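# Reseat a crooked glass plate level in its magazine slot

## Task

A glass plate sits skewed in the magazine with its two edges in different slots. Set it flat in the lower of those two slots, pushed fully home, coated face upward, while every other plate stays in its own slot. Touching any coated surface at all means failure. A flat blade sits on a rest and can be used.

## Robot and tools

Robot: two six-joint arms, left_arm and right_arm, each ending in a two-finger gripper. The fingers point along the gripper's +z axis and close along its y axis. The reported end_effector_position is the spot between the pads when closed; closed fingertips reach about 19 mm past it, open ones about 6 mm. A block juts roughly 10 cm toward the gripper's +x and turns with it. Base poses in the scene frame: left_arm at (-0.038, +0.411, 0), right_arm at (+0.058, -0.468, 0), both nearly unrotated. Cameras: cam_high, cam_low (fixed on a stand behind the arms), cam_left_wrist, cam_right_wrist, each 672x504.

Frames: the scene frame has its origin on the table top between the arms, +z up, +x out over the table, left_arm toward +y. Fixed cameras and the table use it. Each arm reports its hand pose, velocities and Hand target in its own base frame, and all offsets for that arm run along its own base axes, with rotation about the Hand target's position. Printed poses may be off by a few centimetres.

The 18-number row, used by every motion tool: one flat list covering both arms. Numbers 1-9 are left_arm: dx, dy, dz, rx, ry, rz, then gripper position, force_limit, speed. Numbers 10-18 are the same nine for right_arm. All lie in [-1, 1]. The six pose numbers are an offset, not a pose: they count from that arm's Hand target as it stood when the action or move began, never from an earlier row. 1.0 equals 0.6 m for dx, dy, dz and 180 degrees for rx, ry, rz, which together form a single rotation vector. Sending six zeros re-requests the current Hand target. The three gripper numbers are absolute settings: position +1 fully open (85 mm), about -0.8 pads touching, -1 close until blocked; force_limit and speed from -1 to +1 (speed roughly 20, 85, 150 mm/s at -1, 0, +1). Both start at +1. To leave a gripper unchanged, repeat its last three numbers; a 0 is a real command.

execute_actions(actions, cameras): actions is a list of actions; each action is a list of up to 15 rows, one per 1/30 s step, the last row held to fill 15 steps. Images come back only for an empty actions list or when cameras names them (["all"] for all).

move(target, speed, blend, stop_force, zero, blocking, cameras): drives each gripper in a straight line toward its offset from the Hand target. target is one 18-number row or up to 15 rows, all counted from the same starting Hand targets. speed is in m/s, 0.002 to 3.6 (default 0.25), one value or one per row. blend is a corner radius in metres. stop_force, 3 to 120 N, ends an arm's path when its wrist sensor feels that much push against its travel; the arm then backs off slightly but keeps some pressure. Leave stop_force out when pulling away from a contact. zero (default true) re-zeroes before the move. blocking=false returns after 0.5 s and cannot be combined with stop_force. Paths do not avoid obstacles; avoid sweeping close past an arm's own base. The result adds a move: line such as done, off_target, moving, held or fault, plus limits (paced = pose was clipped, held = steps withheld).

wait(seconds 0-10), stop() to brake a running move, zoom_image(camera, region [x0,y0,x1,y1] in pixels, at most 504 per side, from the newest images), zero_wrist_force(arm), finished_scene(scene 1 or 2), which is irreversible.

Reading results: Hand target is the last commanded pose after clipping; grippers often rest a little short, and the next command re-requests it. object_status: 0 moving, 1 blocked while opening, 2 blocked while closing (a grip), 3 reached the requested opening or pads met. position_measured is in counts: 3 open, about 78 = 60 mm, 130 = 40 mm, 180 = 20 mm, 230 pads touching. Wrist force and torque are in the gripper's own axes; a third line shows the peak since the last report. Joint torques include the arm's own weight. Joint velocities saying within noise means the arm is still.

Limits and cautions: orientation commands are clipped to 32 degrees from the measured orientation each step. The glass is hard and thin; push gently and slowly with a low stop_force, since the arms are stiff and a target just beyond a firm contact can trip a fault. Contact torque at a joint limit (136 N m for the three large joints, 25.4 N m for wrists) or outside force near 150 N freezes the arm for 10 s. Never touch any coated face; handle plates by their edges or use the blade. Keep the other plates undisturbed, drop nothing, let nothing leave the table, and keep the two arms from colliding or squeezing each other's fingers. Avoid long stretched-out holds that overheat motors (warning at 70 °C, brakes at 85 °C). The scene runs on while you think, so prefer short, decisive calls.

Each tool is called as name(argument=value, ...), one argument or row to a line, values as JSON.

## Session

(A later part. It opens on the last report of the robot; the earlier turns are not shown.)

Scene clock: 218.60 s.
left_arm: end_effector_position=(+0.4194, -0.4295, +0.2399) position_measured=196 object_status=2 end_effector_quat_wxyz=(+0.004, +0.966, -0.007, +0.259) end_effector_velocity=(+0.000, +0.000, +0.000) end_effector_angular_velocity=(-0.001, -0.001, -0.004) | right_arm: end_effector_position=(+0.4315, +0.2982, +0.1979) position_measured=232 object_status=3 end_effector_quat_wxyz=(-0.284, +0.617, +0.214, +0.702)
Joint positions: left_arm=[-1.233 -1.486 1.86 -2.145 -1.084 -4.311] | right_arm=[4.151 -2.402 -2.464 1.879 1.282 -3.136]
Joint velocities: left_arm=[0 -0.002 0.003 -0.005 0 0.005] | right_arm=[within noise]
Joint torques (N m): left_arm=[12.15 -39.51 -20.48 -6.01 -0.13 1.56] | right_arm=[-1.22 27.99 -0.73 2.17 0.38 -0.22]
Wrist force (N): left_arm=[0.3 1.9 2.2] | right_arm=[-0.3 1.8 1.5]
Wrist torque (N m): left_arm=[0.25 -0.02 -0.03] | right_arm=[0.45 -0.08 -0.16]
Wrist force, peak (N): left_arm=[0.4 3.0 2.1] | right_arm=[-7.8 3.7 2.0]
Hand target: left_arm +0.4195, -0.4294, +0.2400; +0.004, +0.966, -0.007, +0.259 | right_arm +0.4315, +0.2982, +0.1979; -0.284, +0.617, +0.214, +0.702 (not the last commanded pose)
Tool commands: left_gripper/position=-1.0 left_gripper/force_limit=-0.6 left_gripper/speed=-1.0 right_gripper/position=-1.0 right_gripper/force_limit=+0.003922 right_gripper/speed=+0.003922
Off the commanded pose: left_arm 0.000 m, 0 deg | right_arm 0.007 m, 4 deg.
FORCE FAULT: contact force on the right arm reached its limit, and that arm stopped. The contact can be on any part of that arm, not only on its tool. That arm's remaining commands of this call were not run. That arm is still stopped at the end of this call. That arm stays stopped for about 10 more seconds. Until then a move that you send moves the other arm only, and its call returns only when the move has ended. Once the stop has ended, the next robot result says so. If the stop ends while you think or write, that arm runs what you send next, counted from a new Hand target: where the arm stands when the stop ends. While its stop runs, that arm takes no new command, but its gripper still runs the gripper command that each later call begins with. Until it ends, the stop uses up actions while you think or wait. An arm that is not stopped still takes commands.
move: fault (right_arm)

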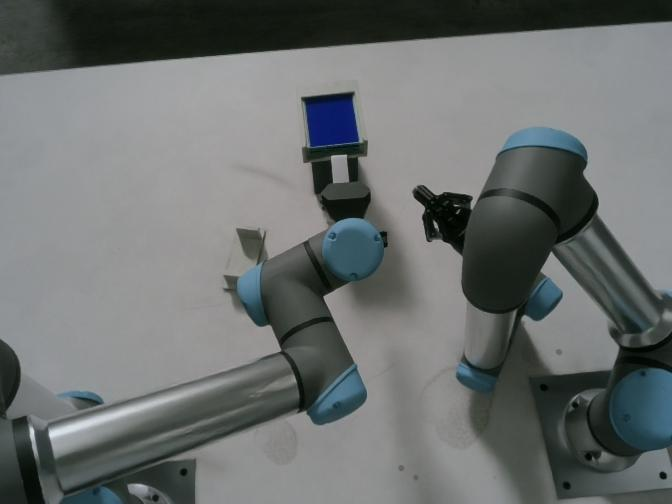

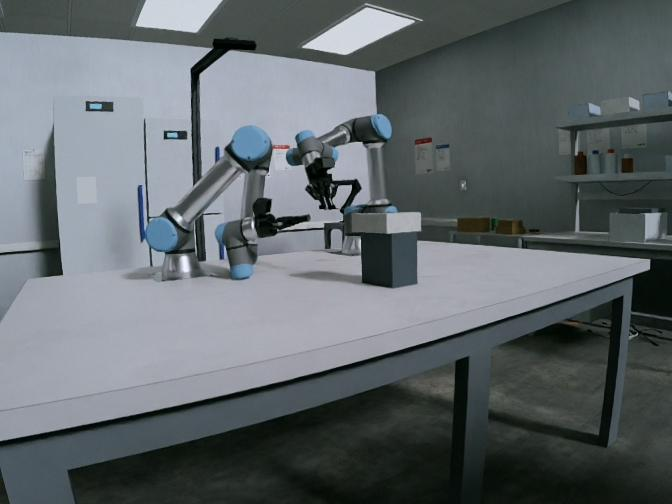

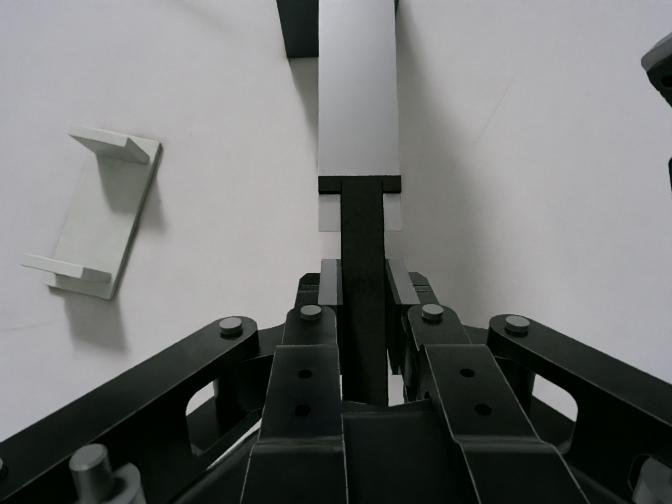

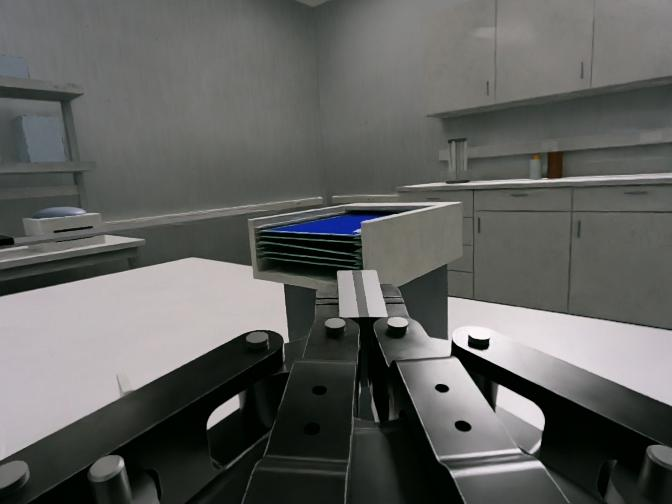

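move(
  target=[
    [0,0,0,0,0,0,-1,-0.6,-1,0.001,0.017,0.06,0,0,0,-1,0,0],
    [0,0,0,0,0,0,-1,-0.6,-1,0.001,0.017,0.06,-0.0437,0.0232,0.020,-1,0,0],
  ],
  speed=0.1,
  cameras=["cam_low","cam_right_wrist"],
)

zoom_image(
  camera="cam_right_wrist",
  region=[0, 80, 420, 330],
)

Scene clock: 239.50 s.
left_arm: end_effector_position=(+0.4195, -0.4294, +0.2400) position_measured=196 object_status=2 end_effector_quat_wxyz=(+0.004, +0.966, -0.007, +0.259) | right_arm: end_effector_position=(+0.4321, +0.3083, +0.2339) position_measured=232 object_status=3 end_effector_quat_wxyz=(-0.270, +0.653, +0.270, +0.654)
Joint positions: left_arm=[-1.233 -1.486 1.86 -2.145 -1.084 -4.311] | right_arm=[4.106 -2.119 -2.529 1.508 1.39 -3.142]
Joint torques (N m): left_arm=[12.72 -37.04 -21.1 -6 -0.56 -0.74] | right_arm=[11.15 25.23 16.22 1.65 -1.47 2.12]
Wrist force (N): left_arm=[0.3 2.0 2.1] | right_arm=[0.0 1.3 0.4]
Wrist torque (N m): left_arm=[0.27 -0.01 -0.04] | right_arm=[0.33 -0.07 0.01]
Wrist force, peak (N): left_arm=[0.7 2.3 2.2] | right_arm=[0.4 2.2 1.4]
Hand target: left_arm +0.4195, -0.4294, +0.2400; +0.004, +0.966, -0.007, +0.259 | right_arm +0.4321, +0.3084, +0.2339; -0.270, +0.653, +0.270, +0.654
Off the commanded pose: left_arm 0.000 m, 0 deg | right_arm 0.000 m, 0 deg.
FORCE FAULT, CONTINUED: the right arm's stop, for the force fault that an earlier result reported, is over. The rest of the stop counts as 19 of the actions that you can send in this scene. The stop ended before this call began, so that arm ran this call's commands, counted from a new Hand target: where the arm stood when the stop ended.
move: done
Images, in order (width x height): cam_low 672x504, cam_right_wrist 672x504.

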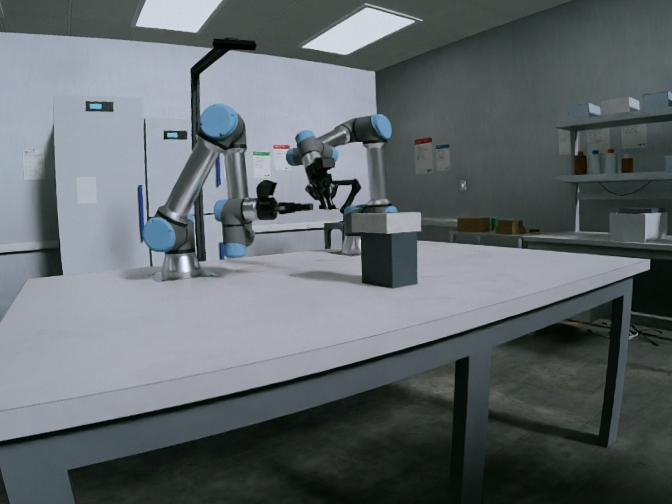

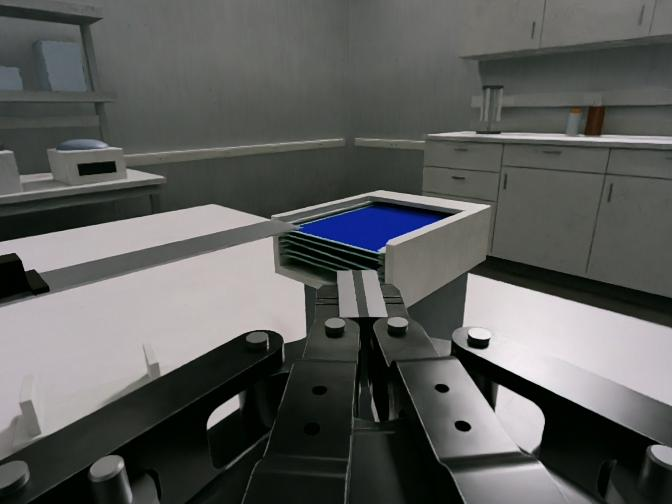

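Scaled by 1.200 from the camera's 672x504 image, which has a finer 960x720 frame.

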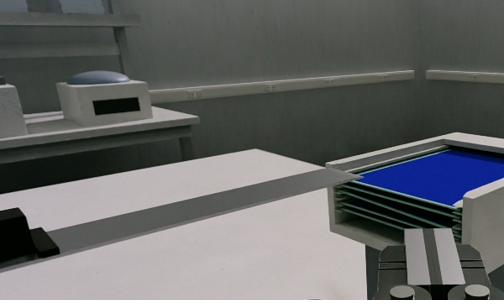

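move(
  target=[0.033,0,-0.0833,0,0,0,-1,-0.6,-1,0,0,0,0,0,0,-1,0,0],
  speed=0.15,
  cameras=["cam_left_wrist","cam_right_wrist"],
)

zoom_image(
  camera="cam_right_wrist",
  region=[220, 190, 420, 310],
)

zoom_image(
  camera="cam_left_wrist",
  region=[230, 0, 500, 240],
)

Scene clock: 251.43 s.
left_arm: end_effector_position=(+0.4393, -0.4293, +0.1899) position_measured=196 object_status=2 end_effector_quat_wxyz=(+0.004, +0.966, -0.007, +0.259) | right_arm: end_effector_position=(+0.4320, +0.3084, +0.2339) position_measured=232 object_status=3 end_effector_quat_wxyz=(-0.270, +0.653, +0.270, +0.654)
Joint positions: left_arm=[-1.196 -1.404 1.911 -2.298 -1.092 -4.27] | right_arm=[4.106 -2.119 -2.528 1.508 1.39 -3.142]
Joint torques (N m): left_arm=[-14.97 -32.68 -31.85 -2.75 2.62 -2] | right_arm=[10.7 25.58 15.45 2.73 -0.18 2.61]
Wrist force (N): left_arm=[0.2 2.1 2.3] | right_arm=[0.1 1.5 0.3]
Wrist torque (N m): left_arm=[0.29 0.01 0.05] | right_arm=[0.35 -0.10 0.00]
Wrist force, peak (N): left_arm=[0.0 2.0 4.3] | right_arm=[0.1 1.8 0.8]
Hand target: left_arm +0.4393, -0.4294, +0.1900; +0.004, +0.966, -0.007, +0.259 | right_arm +0.4321, +0.3084, +0.2339; -0.270, +0.653, +0.270, +0.654
Off the commanded pose: left_arm 0.000 m, 0 deg | right_arm 0.000 m, 0 deg.
move: done
Images, in order (width x height): cam_left_wrist 672x504, cam_right_wrist 672x504.

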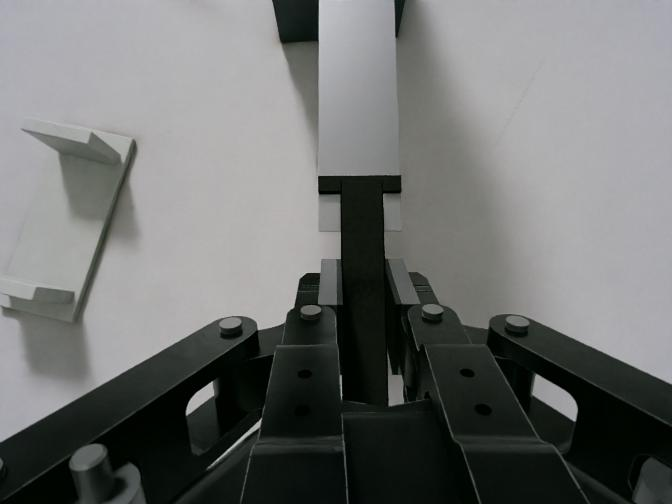

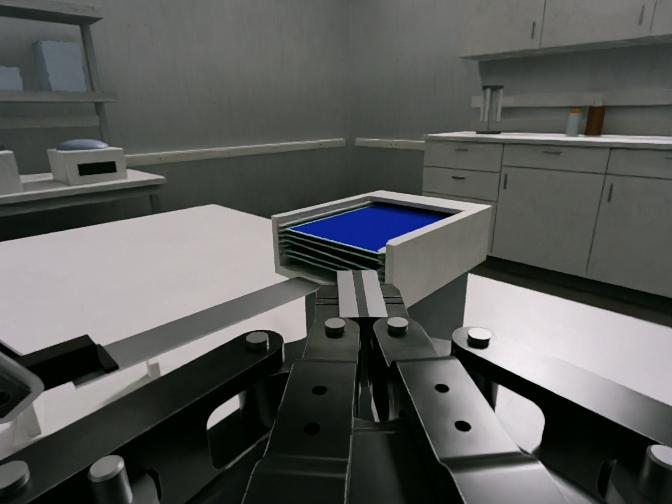

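Scaled by 2.520 from the camera's 672x504 image, which has a finer 960x720 frame.

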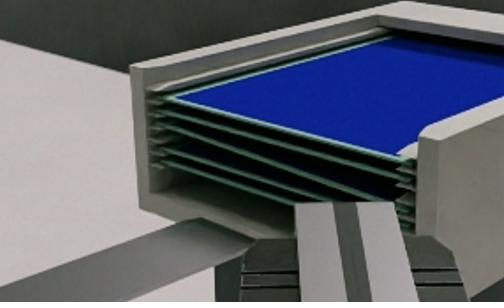

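Scaled by 1.867 from the camera's 672x504 image, which has a finer 960x720 frame.

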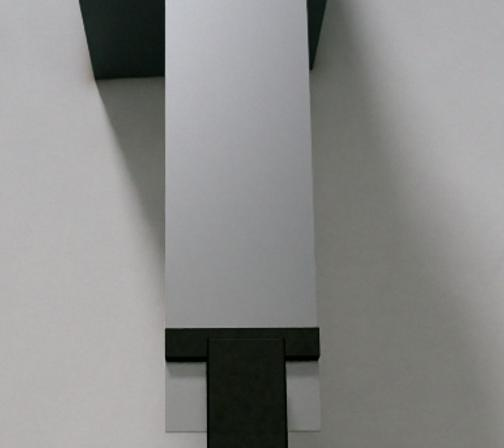

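move(
  target=[0,0,0.0333,0,0,0,-1,-0.6,-1,0,0,0,0,0,0,1,0,0],
  speed=0.15,
  cameras=["cam_right_wrist"],
)

zoom_image(
  camera="cam_right_wrist",
  region=[220, 190, 420, 310],
)

Scene clock: 260.67 s.
left_arm: end_effector_position=(+0.4393, -0.4294, +0.2100) position_measured=196 object_status=2 end_effector_quat_wxyz=(+0.004, +0.966, -0.007, +0.259) | right_arm: end_effector_position=(+0.4321, +0.3084, +0.2339) position_measured=3 object_status=0 end_effector_quat_wxyz=(-0.270, +0.653, +0.270, +0.654)
Joint positions: left_arm=[-1.196 -1.427 1.881 -2.245 -1.092 -4.27] | right_arm=[4.106 -2.119 -2.528 1.508 1.39 -3.142]
Joint torques (N m): left_arm=[-12.68 -20.15 -19.41 -5.98 1.62 0.16] | right_arm=[9.36 18.7 15.26 2.74 -1.92 1.57]
Wrist force (N): left_arm=[0.5 2.1 2.1] | right_arm=[0.2 1.6 0.5]
Wrist torque (N m): left_arm=[0.28 -0.03 0.05] | right_arm=[0.37 -0.09 0.01]
Wrist force, peak (N): left_arm=[0.0 2.1 2.9] | right_arm=[-0.2 1.9 0.6]
Hand target: left_arm +0.4393, -0.4294, +0.2100; +0.004, +0.966, -0.007, +0.259 | right_arm +0.4321, +0.3084, +0.2339; -0.270, +0.653, +0.270, +0.654
Off the commanded pose: left_arm 0.000 m, 0 deg | right_arm 0.000 m, 0 deg.
move: done
Images, in order (width x height): cam_right_wrist 672x504.

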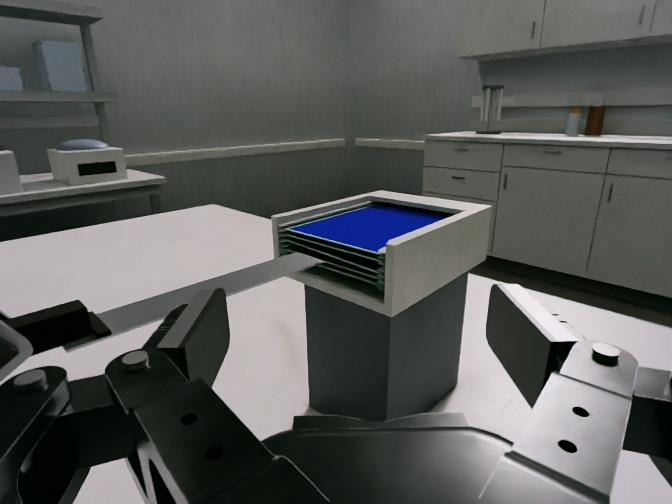

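Scaled by 2.520 from the camera's 672x504 image, which has a finer 960x720 frame.

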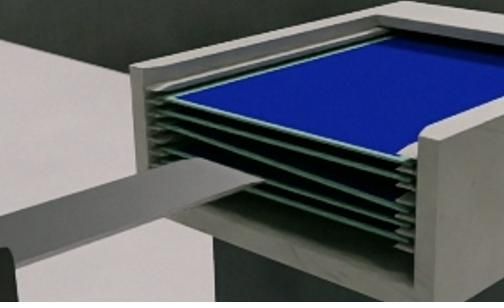

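move(
  target=[0.0167,0,-0.0033,0.011,0,0,-1,-0.6,-1,0,0,0,0,0,0,1,0,0],
  speed=0.1,
  cameras=["cam_right_wrist"],
)

zoom_image(
  camera="cam_right_wrist",
  region=[260, 200, 400, 310],
)

Scene clock: 275.93 s.
left_arm: end_effector_position=(+0.4494, -0.4293, +0.2079) position_measured=196 object_status=2 end_effector_quat_wxyz=(-0.013, +0.966, -0.011, +0.259) end_effector_velocity=(-0.001, -0.001, +0.000) end_effector_angular_velocity=(-0.007, +0.002, +0.002) | right_arm: end_effector_position=(+0.4321, +0.3084, +0.2339) position_measured=3 object_status=3 end_effector_quat_wxyz=(-0.270, +0.653, +0.270, +0.654)
Joint positions: left_arm=[-1.184 -1.4 1.849 -2.214 -1.081 -4.253] | right_arm=[4.106 -2.119 -2.528 1.508 1.39 -3.142]
Joint velocities: left_arm=[0 -0.002 0.002 -0.005 -0.004 -0.003] | right_arm=[within noise]
Joint torques (N m): left_arm=[-8.57 -42.16 -19.27 -5.95 -0.13 -1.88] | right_arm=[8.54 18.04 15.19 2.5 -2.05 1.07]
Wrist force (N): left_arm=[0.3 2.0 2.3] | right_arm=[0.3 1.3 0.5]
Wrist torque (N m): left_arm=[0.26 -0.02 -0.03] | right_arm=[0.32 -0.09 0.01]
Wrist force, peak (N): left_arm=[0.3 2.1 2.7] | right_arm=[0.3 1.9 0.1]
Hand target: left_arm +0.4493, -0.4294, +0.2080; -0.013, +0.966, -0.011, +0.259 | right_arm +0.4321, +0.3084, +0.2339; -0.270, +0.653, +0.270, +0.654
Off the commanded pose: left_arm 0.000 m, 0 deg | right_arm 0.000 m, 0 deg.
move: done
Images, in order (width x height): cam_right_wrist 672x504.

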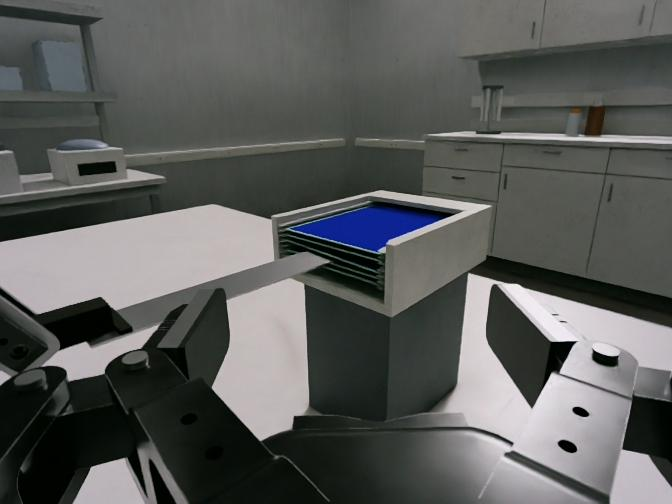

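Scaled by 3.600 from the camera's 672x504 image, which has a finer 960x720 frame.

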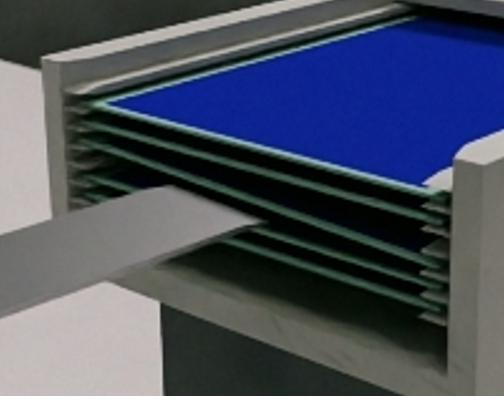

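wait(
  seconds=0,
  cameras=["cam_left_wrist","cam_high"],
)

zoom_image(
  camera="cam_left_wrist",
  region=[250, 0, 450, 120],
)

zoom_image(
  camera="cam_high",
  region=[280, 70, 400, 200],
)

Scene clock: 286.80 s.
left_arm: end_effector_position=(+0.4493, -0.4294, +0.2080) position_measured=196 object_status=2 end_effector_quat_wxyz=(-0.013, +0.966, -0.011, +0.259) | right_arm: end_effector_position=(+0.4321, +0.3084, +0.2339) position_measured=3 object_status=3 end_effector_quat_wxyz=(-0.270, +0.653, +0.270, +0.654)
Joint positions: left_arm=[-1.184 -1.4 1.849 -2.214 -1.082 -4.254] | right_arm=[4.106 -2.119 -2.528 1.508 1.39 -3.142]
Joint torques (N m): left_arm=[-14.57 -41.11 -18.69 -5.95 -0.35 -1.68] | right_arm=[6.93 18.48 15.81 2.58 -1.95 0.5]
Wrist force (N): left_arm=[0.5 1.9 2.4] | right_arm=[0.3 1.5 0.6]
Wrist torque (N m): left_arm=[0.24 -0.05 0.00] | right_arm=[0.35 -0.10 0.00]
Wrist force, peak (N): left_arm=[0.4 2.2 2.4] | right_arm=[0.1 1.8 0.6]
Hand target: left_arm +0.4493, -0.4294, +0.2080; -0.013, +0.966, -0.011, +0.259 | right_arm +0.4321, +0.3084, +0.2339; -0.270, +0.653, +0.270, +0.654
Tool commands: left_gripper/position=-1.0 left_gripper/force_limit=-0.6 left_gripper/speed=-1.0 right_gripper/position=+1.0 right_gripper/force_limit=+0.0 right_gripper/speed=+0.0
Off the commanded pose: left_arm 0.000 m, 0 deg | right_arm 0.000 m, 0 deg.
Images, in order (width x height): cam_high 672x504, cam_left_wrist 672x504.

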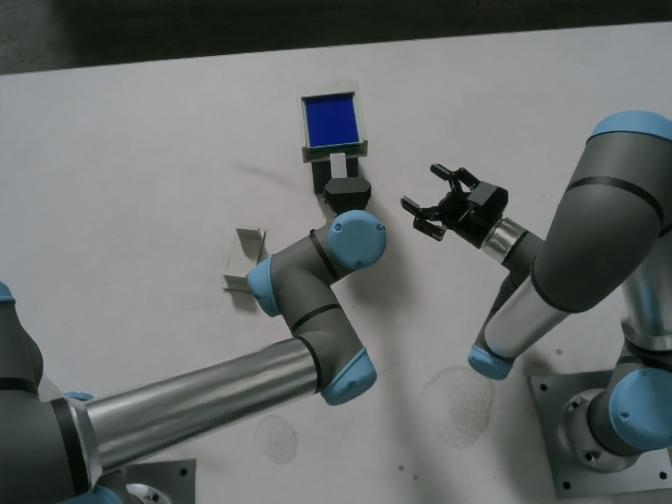

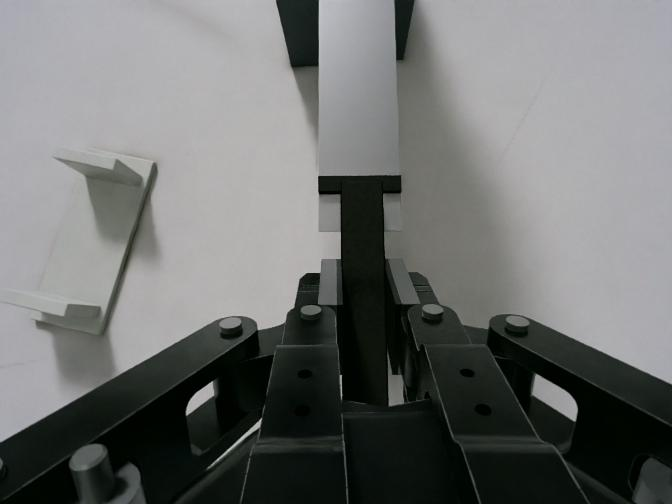

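Scaled by 2.520 from the camera's 672x504 image, which has a finer 960x720 frame.

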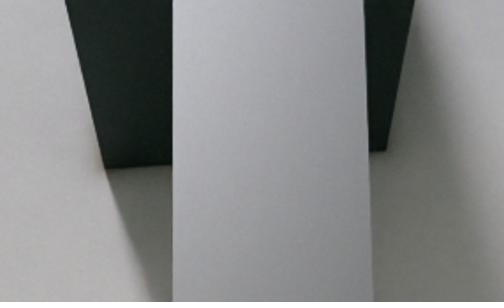

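Scaled by 3.877 from the camera's 672x504 image, which has a finer 960x720 frame.

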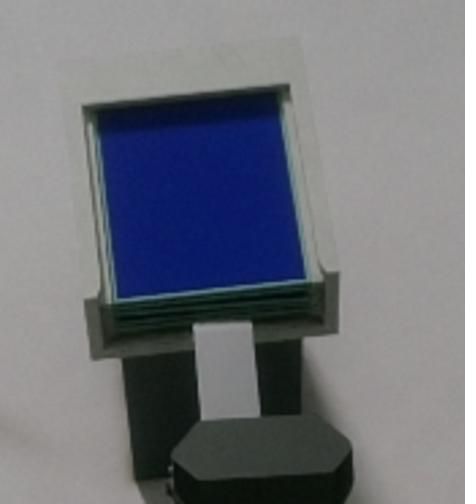

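move(
  target=[0.003,-0.005,-0.0067,0,0,0.0114,-1,-0.6,-1,0,0,0,0,0,0,1,0,0],
  speed=0.1,
  cameras=["cam_right_wrist","cam_left_wrist","cam_high"],
)

zoom_image(
  camera="cam_right_wrist",
  region=[270, 210, 390, 300],
)

zoom_image(
  camera="cam_high",
  region=[280, 70, 400, 200],
)

Scene clock: 307.20 s.
left_arm: end_effector_position=(+0.4511, -0.4324, +0.2039) position_measured=196 object_status=2 end_effector_quat_wxyz=(-0.018, +0.966, +0.006, +0.258) end_effector_velocity=(-0.001, +0.000, +0.000) end_effector_angular_velocity=(+0.003, +0.001, -0.005) | right_arm: end_effector_position=(+0.4321, +0.3084, +0.2339) position_measured=3 object_status=3 end_effector_quat_wxyz=(-0.270, +0.653, +0.270, +0.654)
Joint positions: left_arm=[-1.186 -1.382 1.833 -2.196 -1.074 -4.296] | right_arm=[4.106 -2.119 -2.528 1.508 1.39 -3.142]
Joint velocities: left_arm=[-0.001 -0.002 0.002 0 -0.001 0.005] | right_arm=[within noise]
Joint torques (N m): left_arm=[-10.5 -42.86 -19.91 -5.22 0.64 1.49] | right_arm=[6.16 17.73 15.74 2.63 -1.99 -0.4]
Wrist force (N): left_arm=[0.5 2.1 2.2] | right_arm=[0.0 1.6 0.4]
Wrist torque (N m): left_arm=[0.26 -0.04 0.01] | right_arm=[0.37 -0.06 0.00]
Wrist force, peak (N): left_arm=[0.4 2.3 2.4] | right_arm=[0.4 1.8 0.3]
Hand target: left_arm +0.4511, -0.4324, +0.2040; -0.017, +0.966, +0.006, +0.258 | right_arm +0.4321, +0.3084, +0.2339; -0.270, +0.653, +0.270, +0.654
Off the commanded pose: left_arm 0.000 m, 0 deg | right_arm 0.000 m, 0 deg.
move: done
Images, in order (width x height): cam_high 672x504, cam_left_wrist 672x504, cam_right_wrist 672x504.

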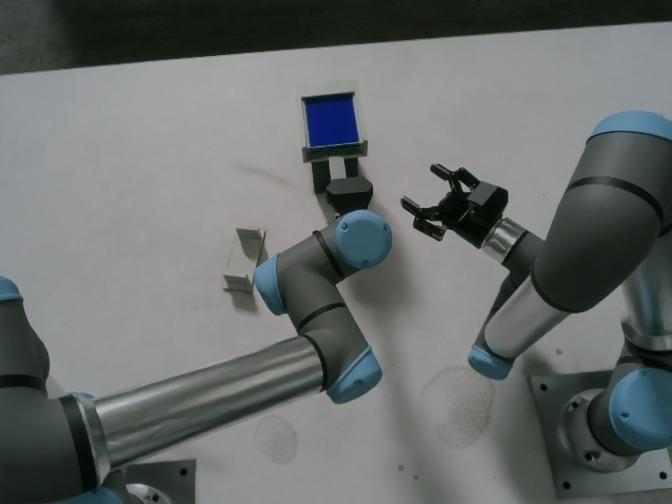

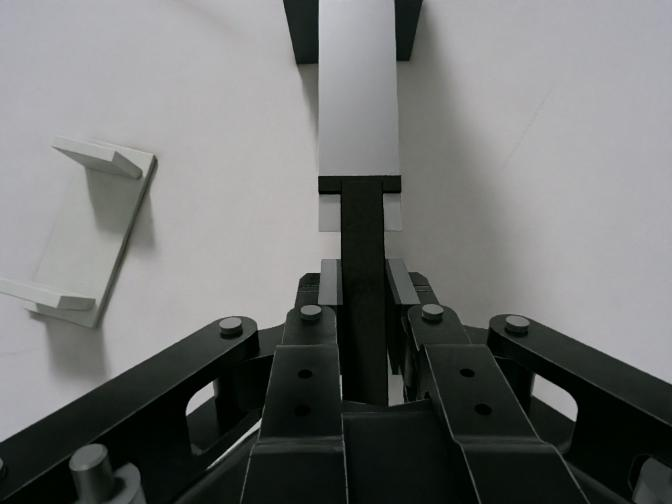

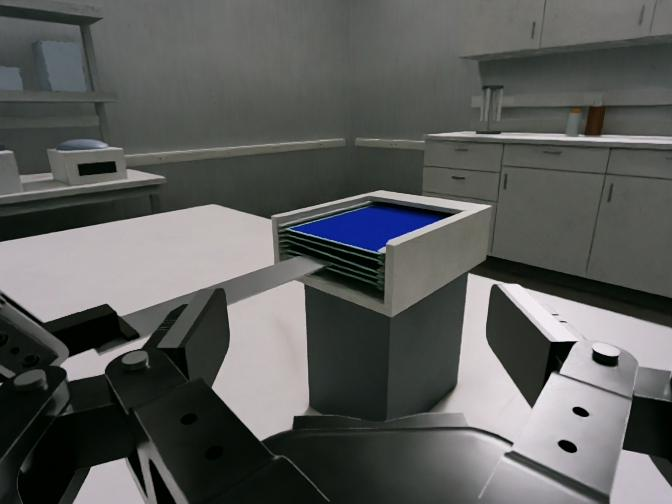

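Scaled by 4.200 from the camera's 672x504 image, which has a finer 960x720 frame.

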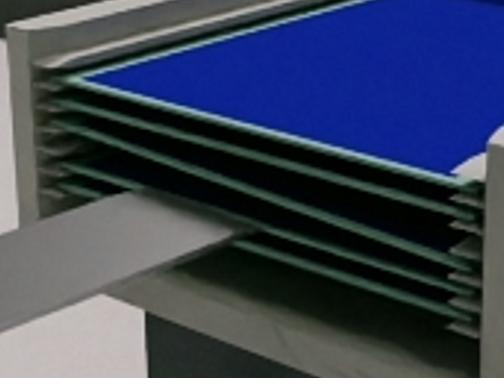

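Scaled by 3.877 from the camera's 672x504 image, which has a finer 960x720 frame.

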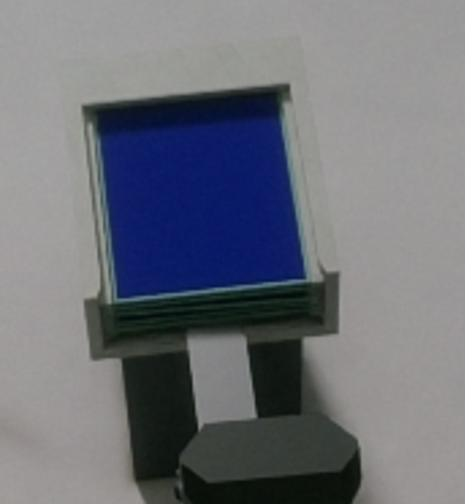

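zoom_image(
  camera="cam_right_wrist",
  region=[275, 220, 335, 280],
)

zoom_image(
  camera="cam_right_wrist",
  region=[325, 235, 390, 300],
)

Scaled by 8.400 from the camera's 672x504 image, which has a finer 960x720 frame.

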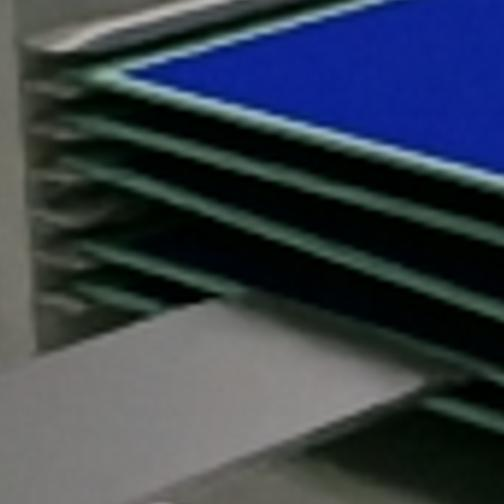

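Scaled by 7.754 from the camera's 672x504 image, which has a finer 960x720 frame.

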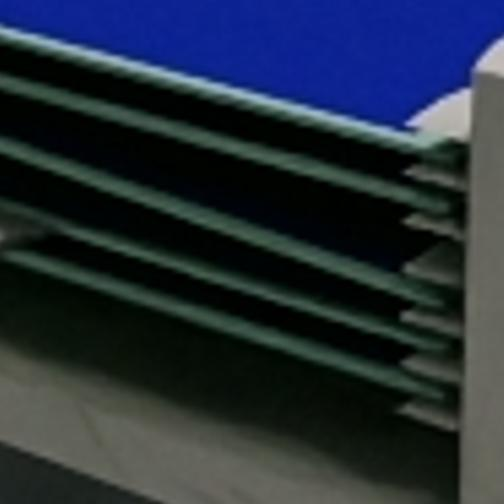

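move(
  target=[0.03,0.0008,-0.0012,0,0,0,-1,-0.6,-1,0,0,0,0,0,0,1,0,0],
  speed=0.05,
  cameras=["cam_right_wrist","cam_left_wrist"],
)

zoom_image(
  camera="cam_right_wrist",
  region=[275, 210, 395, 300],
)

zoom_image(
  camera="cam_right_wrist",
  region=[275, 220, 335, 280],
)

Scene clock: 337.77 s.
left_arm: end_effector_position=(+0.4693, -0.4319, +0.2032) position_measured=196 object_status=2 end_effector_quat_wxyz=(-0.017, +0.966, +0.006, +0.258) end_effector_velocity=(-0.003, -0.001, +0.000) end_effector_angular_velocity=(-0.004, +0.001, +0.002) | right_arm: end_effector_position=(+0.4321, +0.3084, +0.2339) position_measured=3 object_status=3 end_effector_quat_wxyz=(-0.270, +0.653, +0.270, +0.654)
Joint positions: left_arm=[-1.154 -1.355 1.806 -2.214 -1.08 -4.26] | right_arm=[4.106 -2.119 -2.528 1.508 1.39 -3.142]
Joint velocities: left_arm=[-0.005 -0.004 0.004 0 -0.001 -0.008] | right_arm=[within noise]
Joint torques (N m): left_arm=[-13.17 -42.88 -17.83 -1.56 1.11 -2.17] | right_arm=[4.42 18.06 15.49 2.62 -2.12 -0.97]
Wrist force (N): left_arm=[0.7 2.0 2.0] | right_arm=[0.1 1.5 0.6]
Wrist torque (N m): left_arm=[0.26 -0.06 0.01] | right_arm=[0.35 -0.05 0.01]
Wrist force, peak (N): left_arm=[1.3 1.8 2.5] | right_arm=[0.1 1.9 0.5]
Hand target: left_arm +0.4691, -0.4319, +0.2032; -0.017, +0.966, +0.006, +0.258 | right_arm +0.4321, +0.3084, +0.2339; -0.270, +0.653, +0.270, +0.654
Off the commanded pose: left_arm 0.000 m, 0 deg | right_arm 0.000 m, 0 deg.
move: done
Images, in order (width x height): cam_left_wrist 672x504, cam_right_wrist 672x504.

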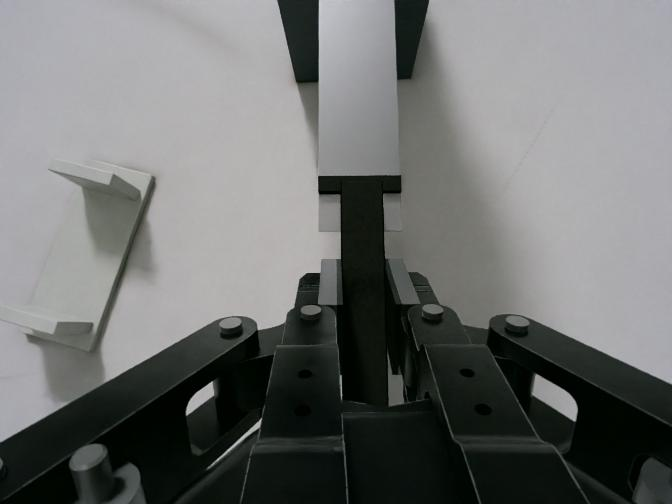

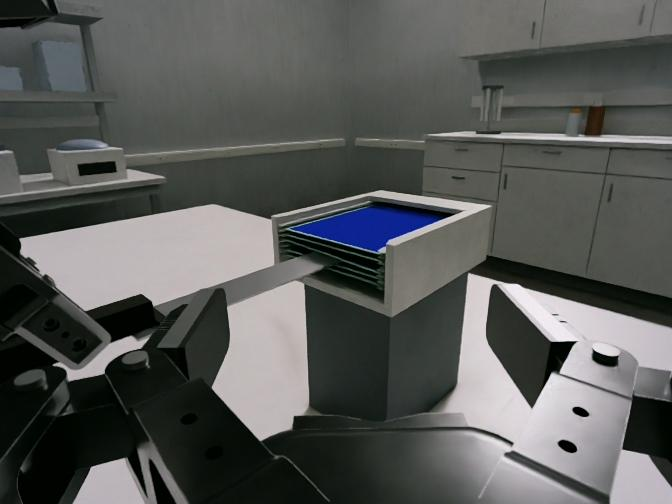

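Scaled by 4.200 from the camera's 672x504 image, which has a finer 960x720 frame.

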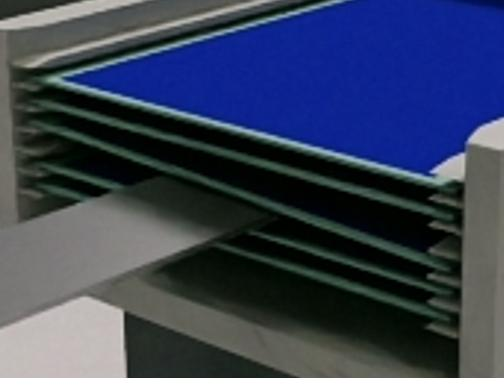

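Scaled by 8.400 from the camera's 672x504 image, which has a finer 960x720 frame.

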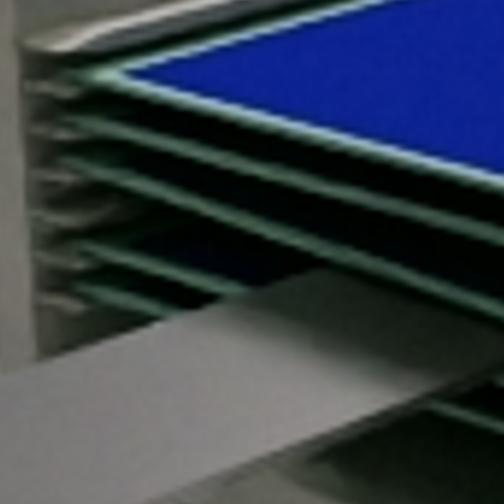

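move(
  target=[0,0,0,0,0,0,-1,-0.6,-1,0.015,0.032,-0.023,0.689,0.689,-0.171,1,0,0],
  speed=0.3,
  cameras=["cam_right_wrist","cam_low"],
)

zoom_image(
  camera="cam_right_wrist",
  region=[240, 160, 480, 340],
)

Scene clock: 372.27 s.
left_arm: end_effector_position=(+0.4691, -0.4319, +0.2032) position_measured=196 object_status=2 end_effector_quat_wxyz=(-0.017, +0.966, +0.006, +0.258) | right_arm: end_effector_position=(+0.4411, +0.3276, +0.2201) position_measured=3 object_status=3 end_effector_quat_wxyz=(+0.534, -0.325, +0.752, +0.209)
Joint positions: left_arm=[-1.154 -1.356 1.807 -2.213 -1.08 -4.261] | right_arm=[4.112 -1.8 -2.517 0.82 1.392 0.03]
Joint torques (N m): left_arm=[-13.05 -43.11 -20.23 -0.28 2.78 -1.75] | right_arm=[10.73 26.4 3.34 4.31 -1.52 1.24]
Wrist force (N): left_arm=[0.5 2.0 2.5] | right_arm=[-0.9 -1.0 0.7]
Wrist torque (N m): left_arm=[0.25 -0.03 0.04] | right_arm=[-0.16 -0.53 0.64]
Wrist force, peak (N): left_arm=[0.6 2.1 2.5] | right_arm=[-1.8 -1.8 0.7]
Hand target: left_arm +0.4691, -0.4319, +0.2032; -0.017, +0.966, +0.006, +0.258 | right_arm +0.4411, +0.3276, +0.2201; +0.534, -0.325, +0.752, +0.209
Off the commanded pose: left_arm 0.000 m, 0 deg | right_arm 0.000 m, 0 deg.
move: done
Images, in order (width x height): cam_low 672x504, cam_right_wrist 672x504.

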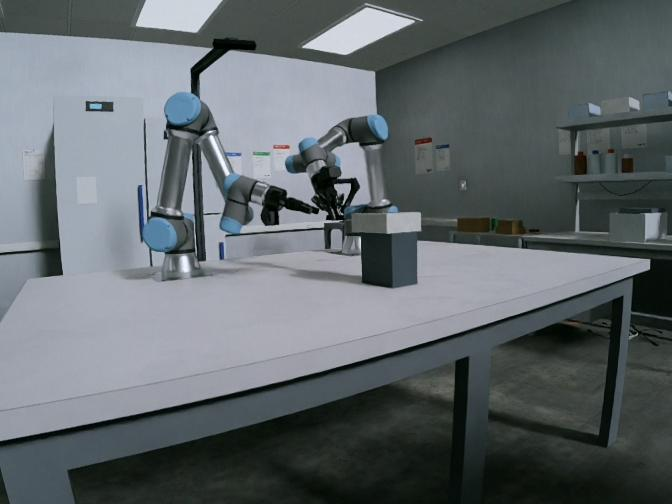

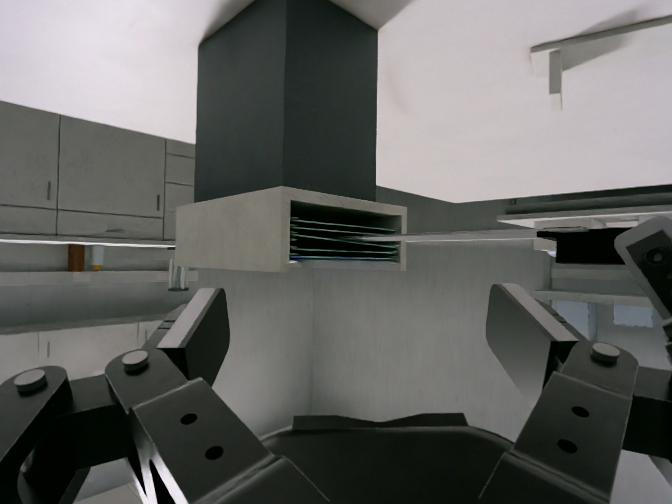

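Scaled by 2.100 from the camera's 672x504 image, which has a finer 960x720 frame.

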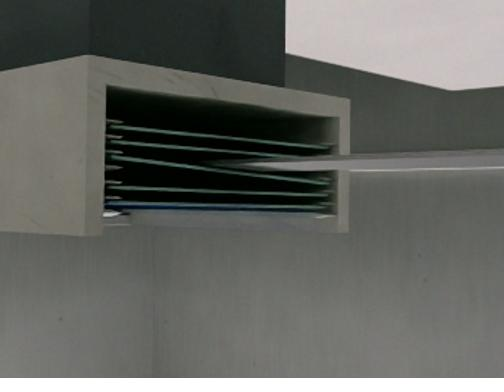

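zoom_image(
  camera="cam_right_wrist",
  region=[285, 195, 345, 275],
)

zoom_image(
  camera="cam_right_wrist",
  region=[335, 200, 415, 280],
)

Scaled by 6.300 from the camera's 672x504 image, which has a finer 960x720 frame.

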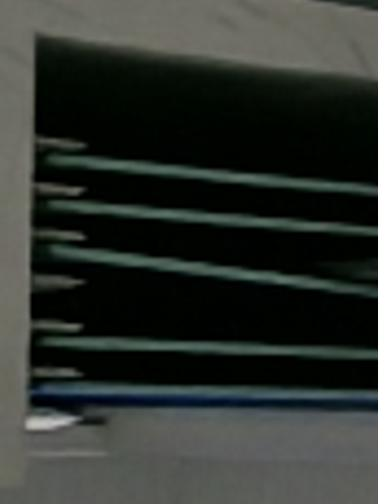

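Scaled by 6.300 from the camera's 672x504 image, which has a finer 960x720 frame.

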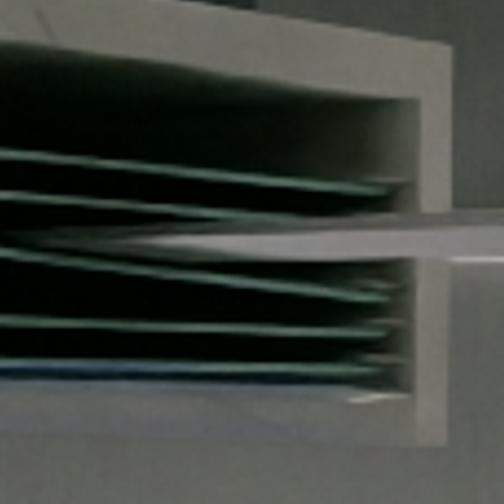

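zoom_image(
  camera="cam_right_wrist",
  region=[320, 190, 560, 290],
)

zoom_image(
  camera="cam_right_wrist",
  region=[325, 215, 375, 265],
)

Scaled by 2.100 from the camera's 672x504 image, which has a finer 960x720 frame.

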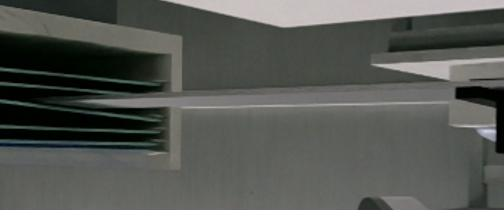

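Scaled by 10.080 from the camera's 672x504 image, which has a finer 960x720 frame.

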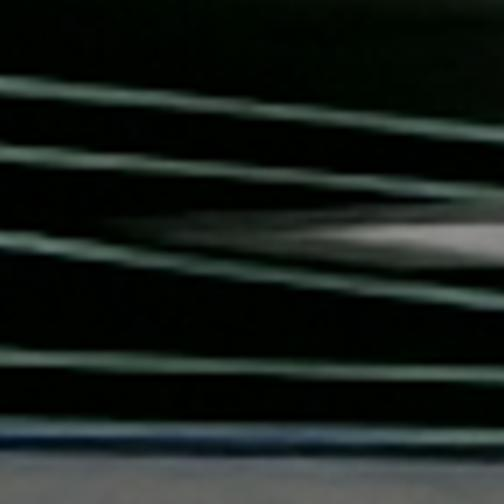

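move(
  target=[
    [0,0,-0.0011,0,0,0,-1,-0.6,-1,0,0,0,0,0,0,1,0,0],
    [0.058,0.0016,-0.0011,0,0,0,-1,-0.6,-1,0,0,0,0,0,0,1,0,0],
  ],
  speed=0.04,
  cameras=["cam_right_wrist","cam_left_wrist","cam_high"],
)

zoom_image(
  camera="cam_right_wrist",
  region=[285, 195, 415, 275],
)

zoom_image(
  camera="cam_high",
  region=[280, 70, 400, 200],
)

Scene clock: 409.40 s.
left_arm: end_effector_position=(+0.5041, -0.4309, +0.2025) position_measured=196 object_status=2 end_effector_quat_wxyz=(-0.017, +0.966, +0.006, +0.258) end_effector_velocity=(-0.003, +0.000, +0.000) end_effector_angular_velocity=(-0.003, -0.001, +0.001) | right_arm: end_effector_position=(+0.4410, +0.3276, +0.2201) position_measured=3 object_status=3 end_effector_quat_wxyz=(+0.534, -0.325, +0.752, +0.209)
Joint positions: left_arm=[-1.096 -1.303 1.749 -2.238 -1.092 -4.197] | right_arm=[4.112 -1.8 -2.517 0.82 1.392 0.031]
Joint velocities: left_arm=[-0.004 -0.004 0.005 0 0 -0.006] | right_arm=[within noise]
Joint torques (N m): left_arm=[-13.34 -44.37 -17.06 -2.93 1.01 -1.87] | right_arm=[10.54 27.04 0.77 4.24 0.01 2.65]
Wrist force (N): left_arm=[0.4 1.8 2.2] | right_arm=[-1.1 -1.4 1.1]
Wrist torque (N m): left_arm=[0.25 -0.02 -0.01] | right_arm=[-0.23 -0.49 0.58]
Wrist force, peak (N): left_arm=[1.0 2.0 2.6] | right_arm=[-1.1 -1.4 1.1]
Hand target: left_arm +0.5039, -0.4309, +0.2026; -0.017, +0.966, +0.006, +0.258 | right_arm +0.4411, +0.3276, +0.2201; +0.534, -0.325, +0.752, +0.209
Off the commanded pose: left_arm 0.000 m, 0 deg | right_arm 0.000 m, 0 deg.
move: done
Images, in order (width x height): cam_high 672x504, cam_left_wrist 672x504, cam_right_wrist 672x504.

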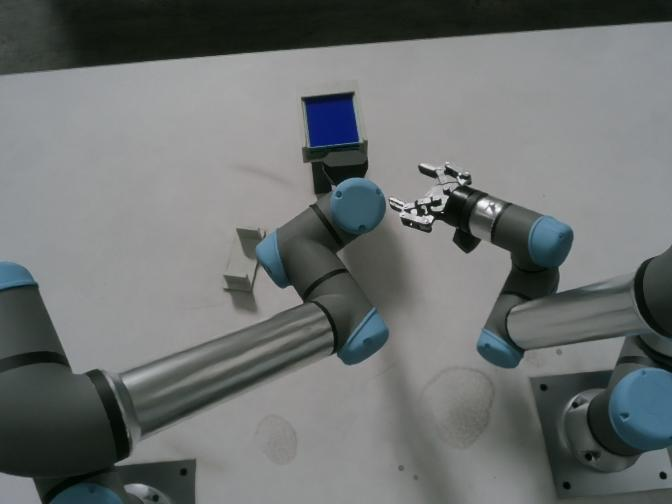

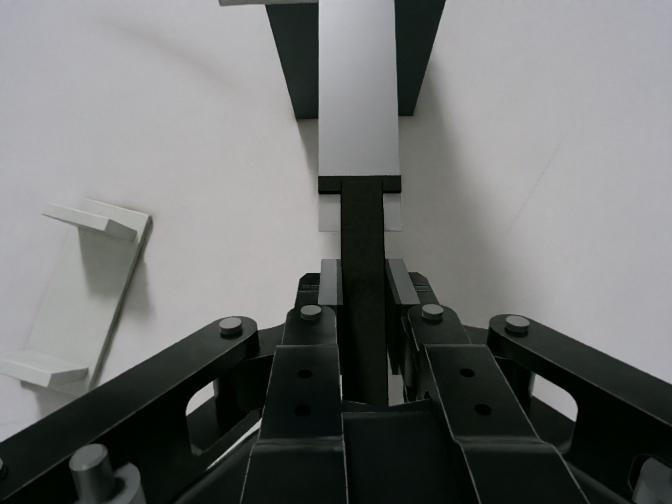

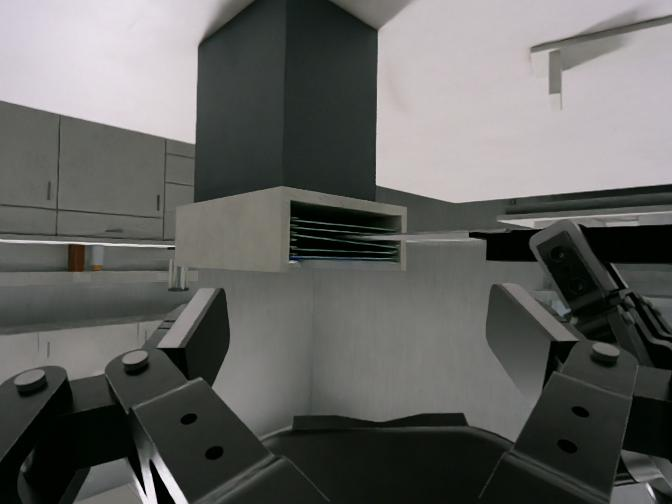

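Scaled by 3.877 from the camera's 672x504 image, which has a finer 960x720 frame.

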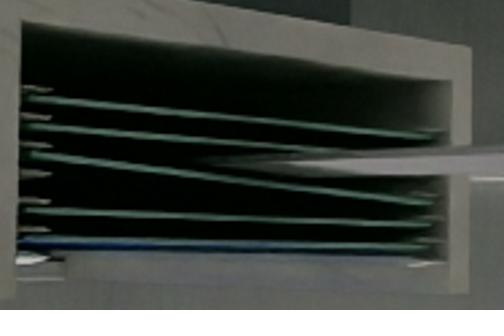

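Scaled by 3.877 from the camera's 672x504 image, which has a finer 960x720 frame.

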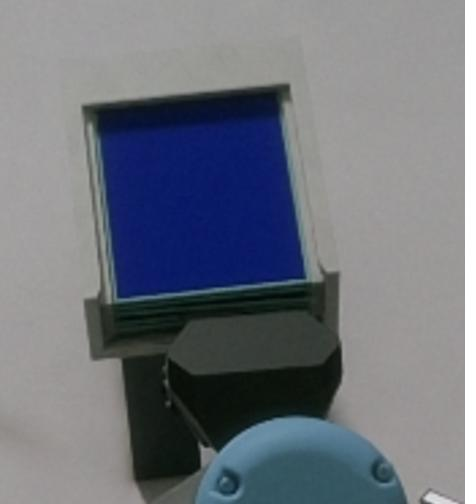

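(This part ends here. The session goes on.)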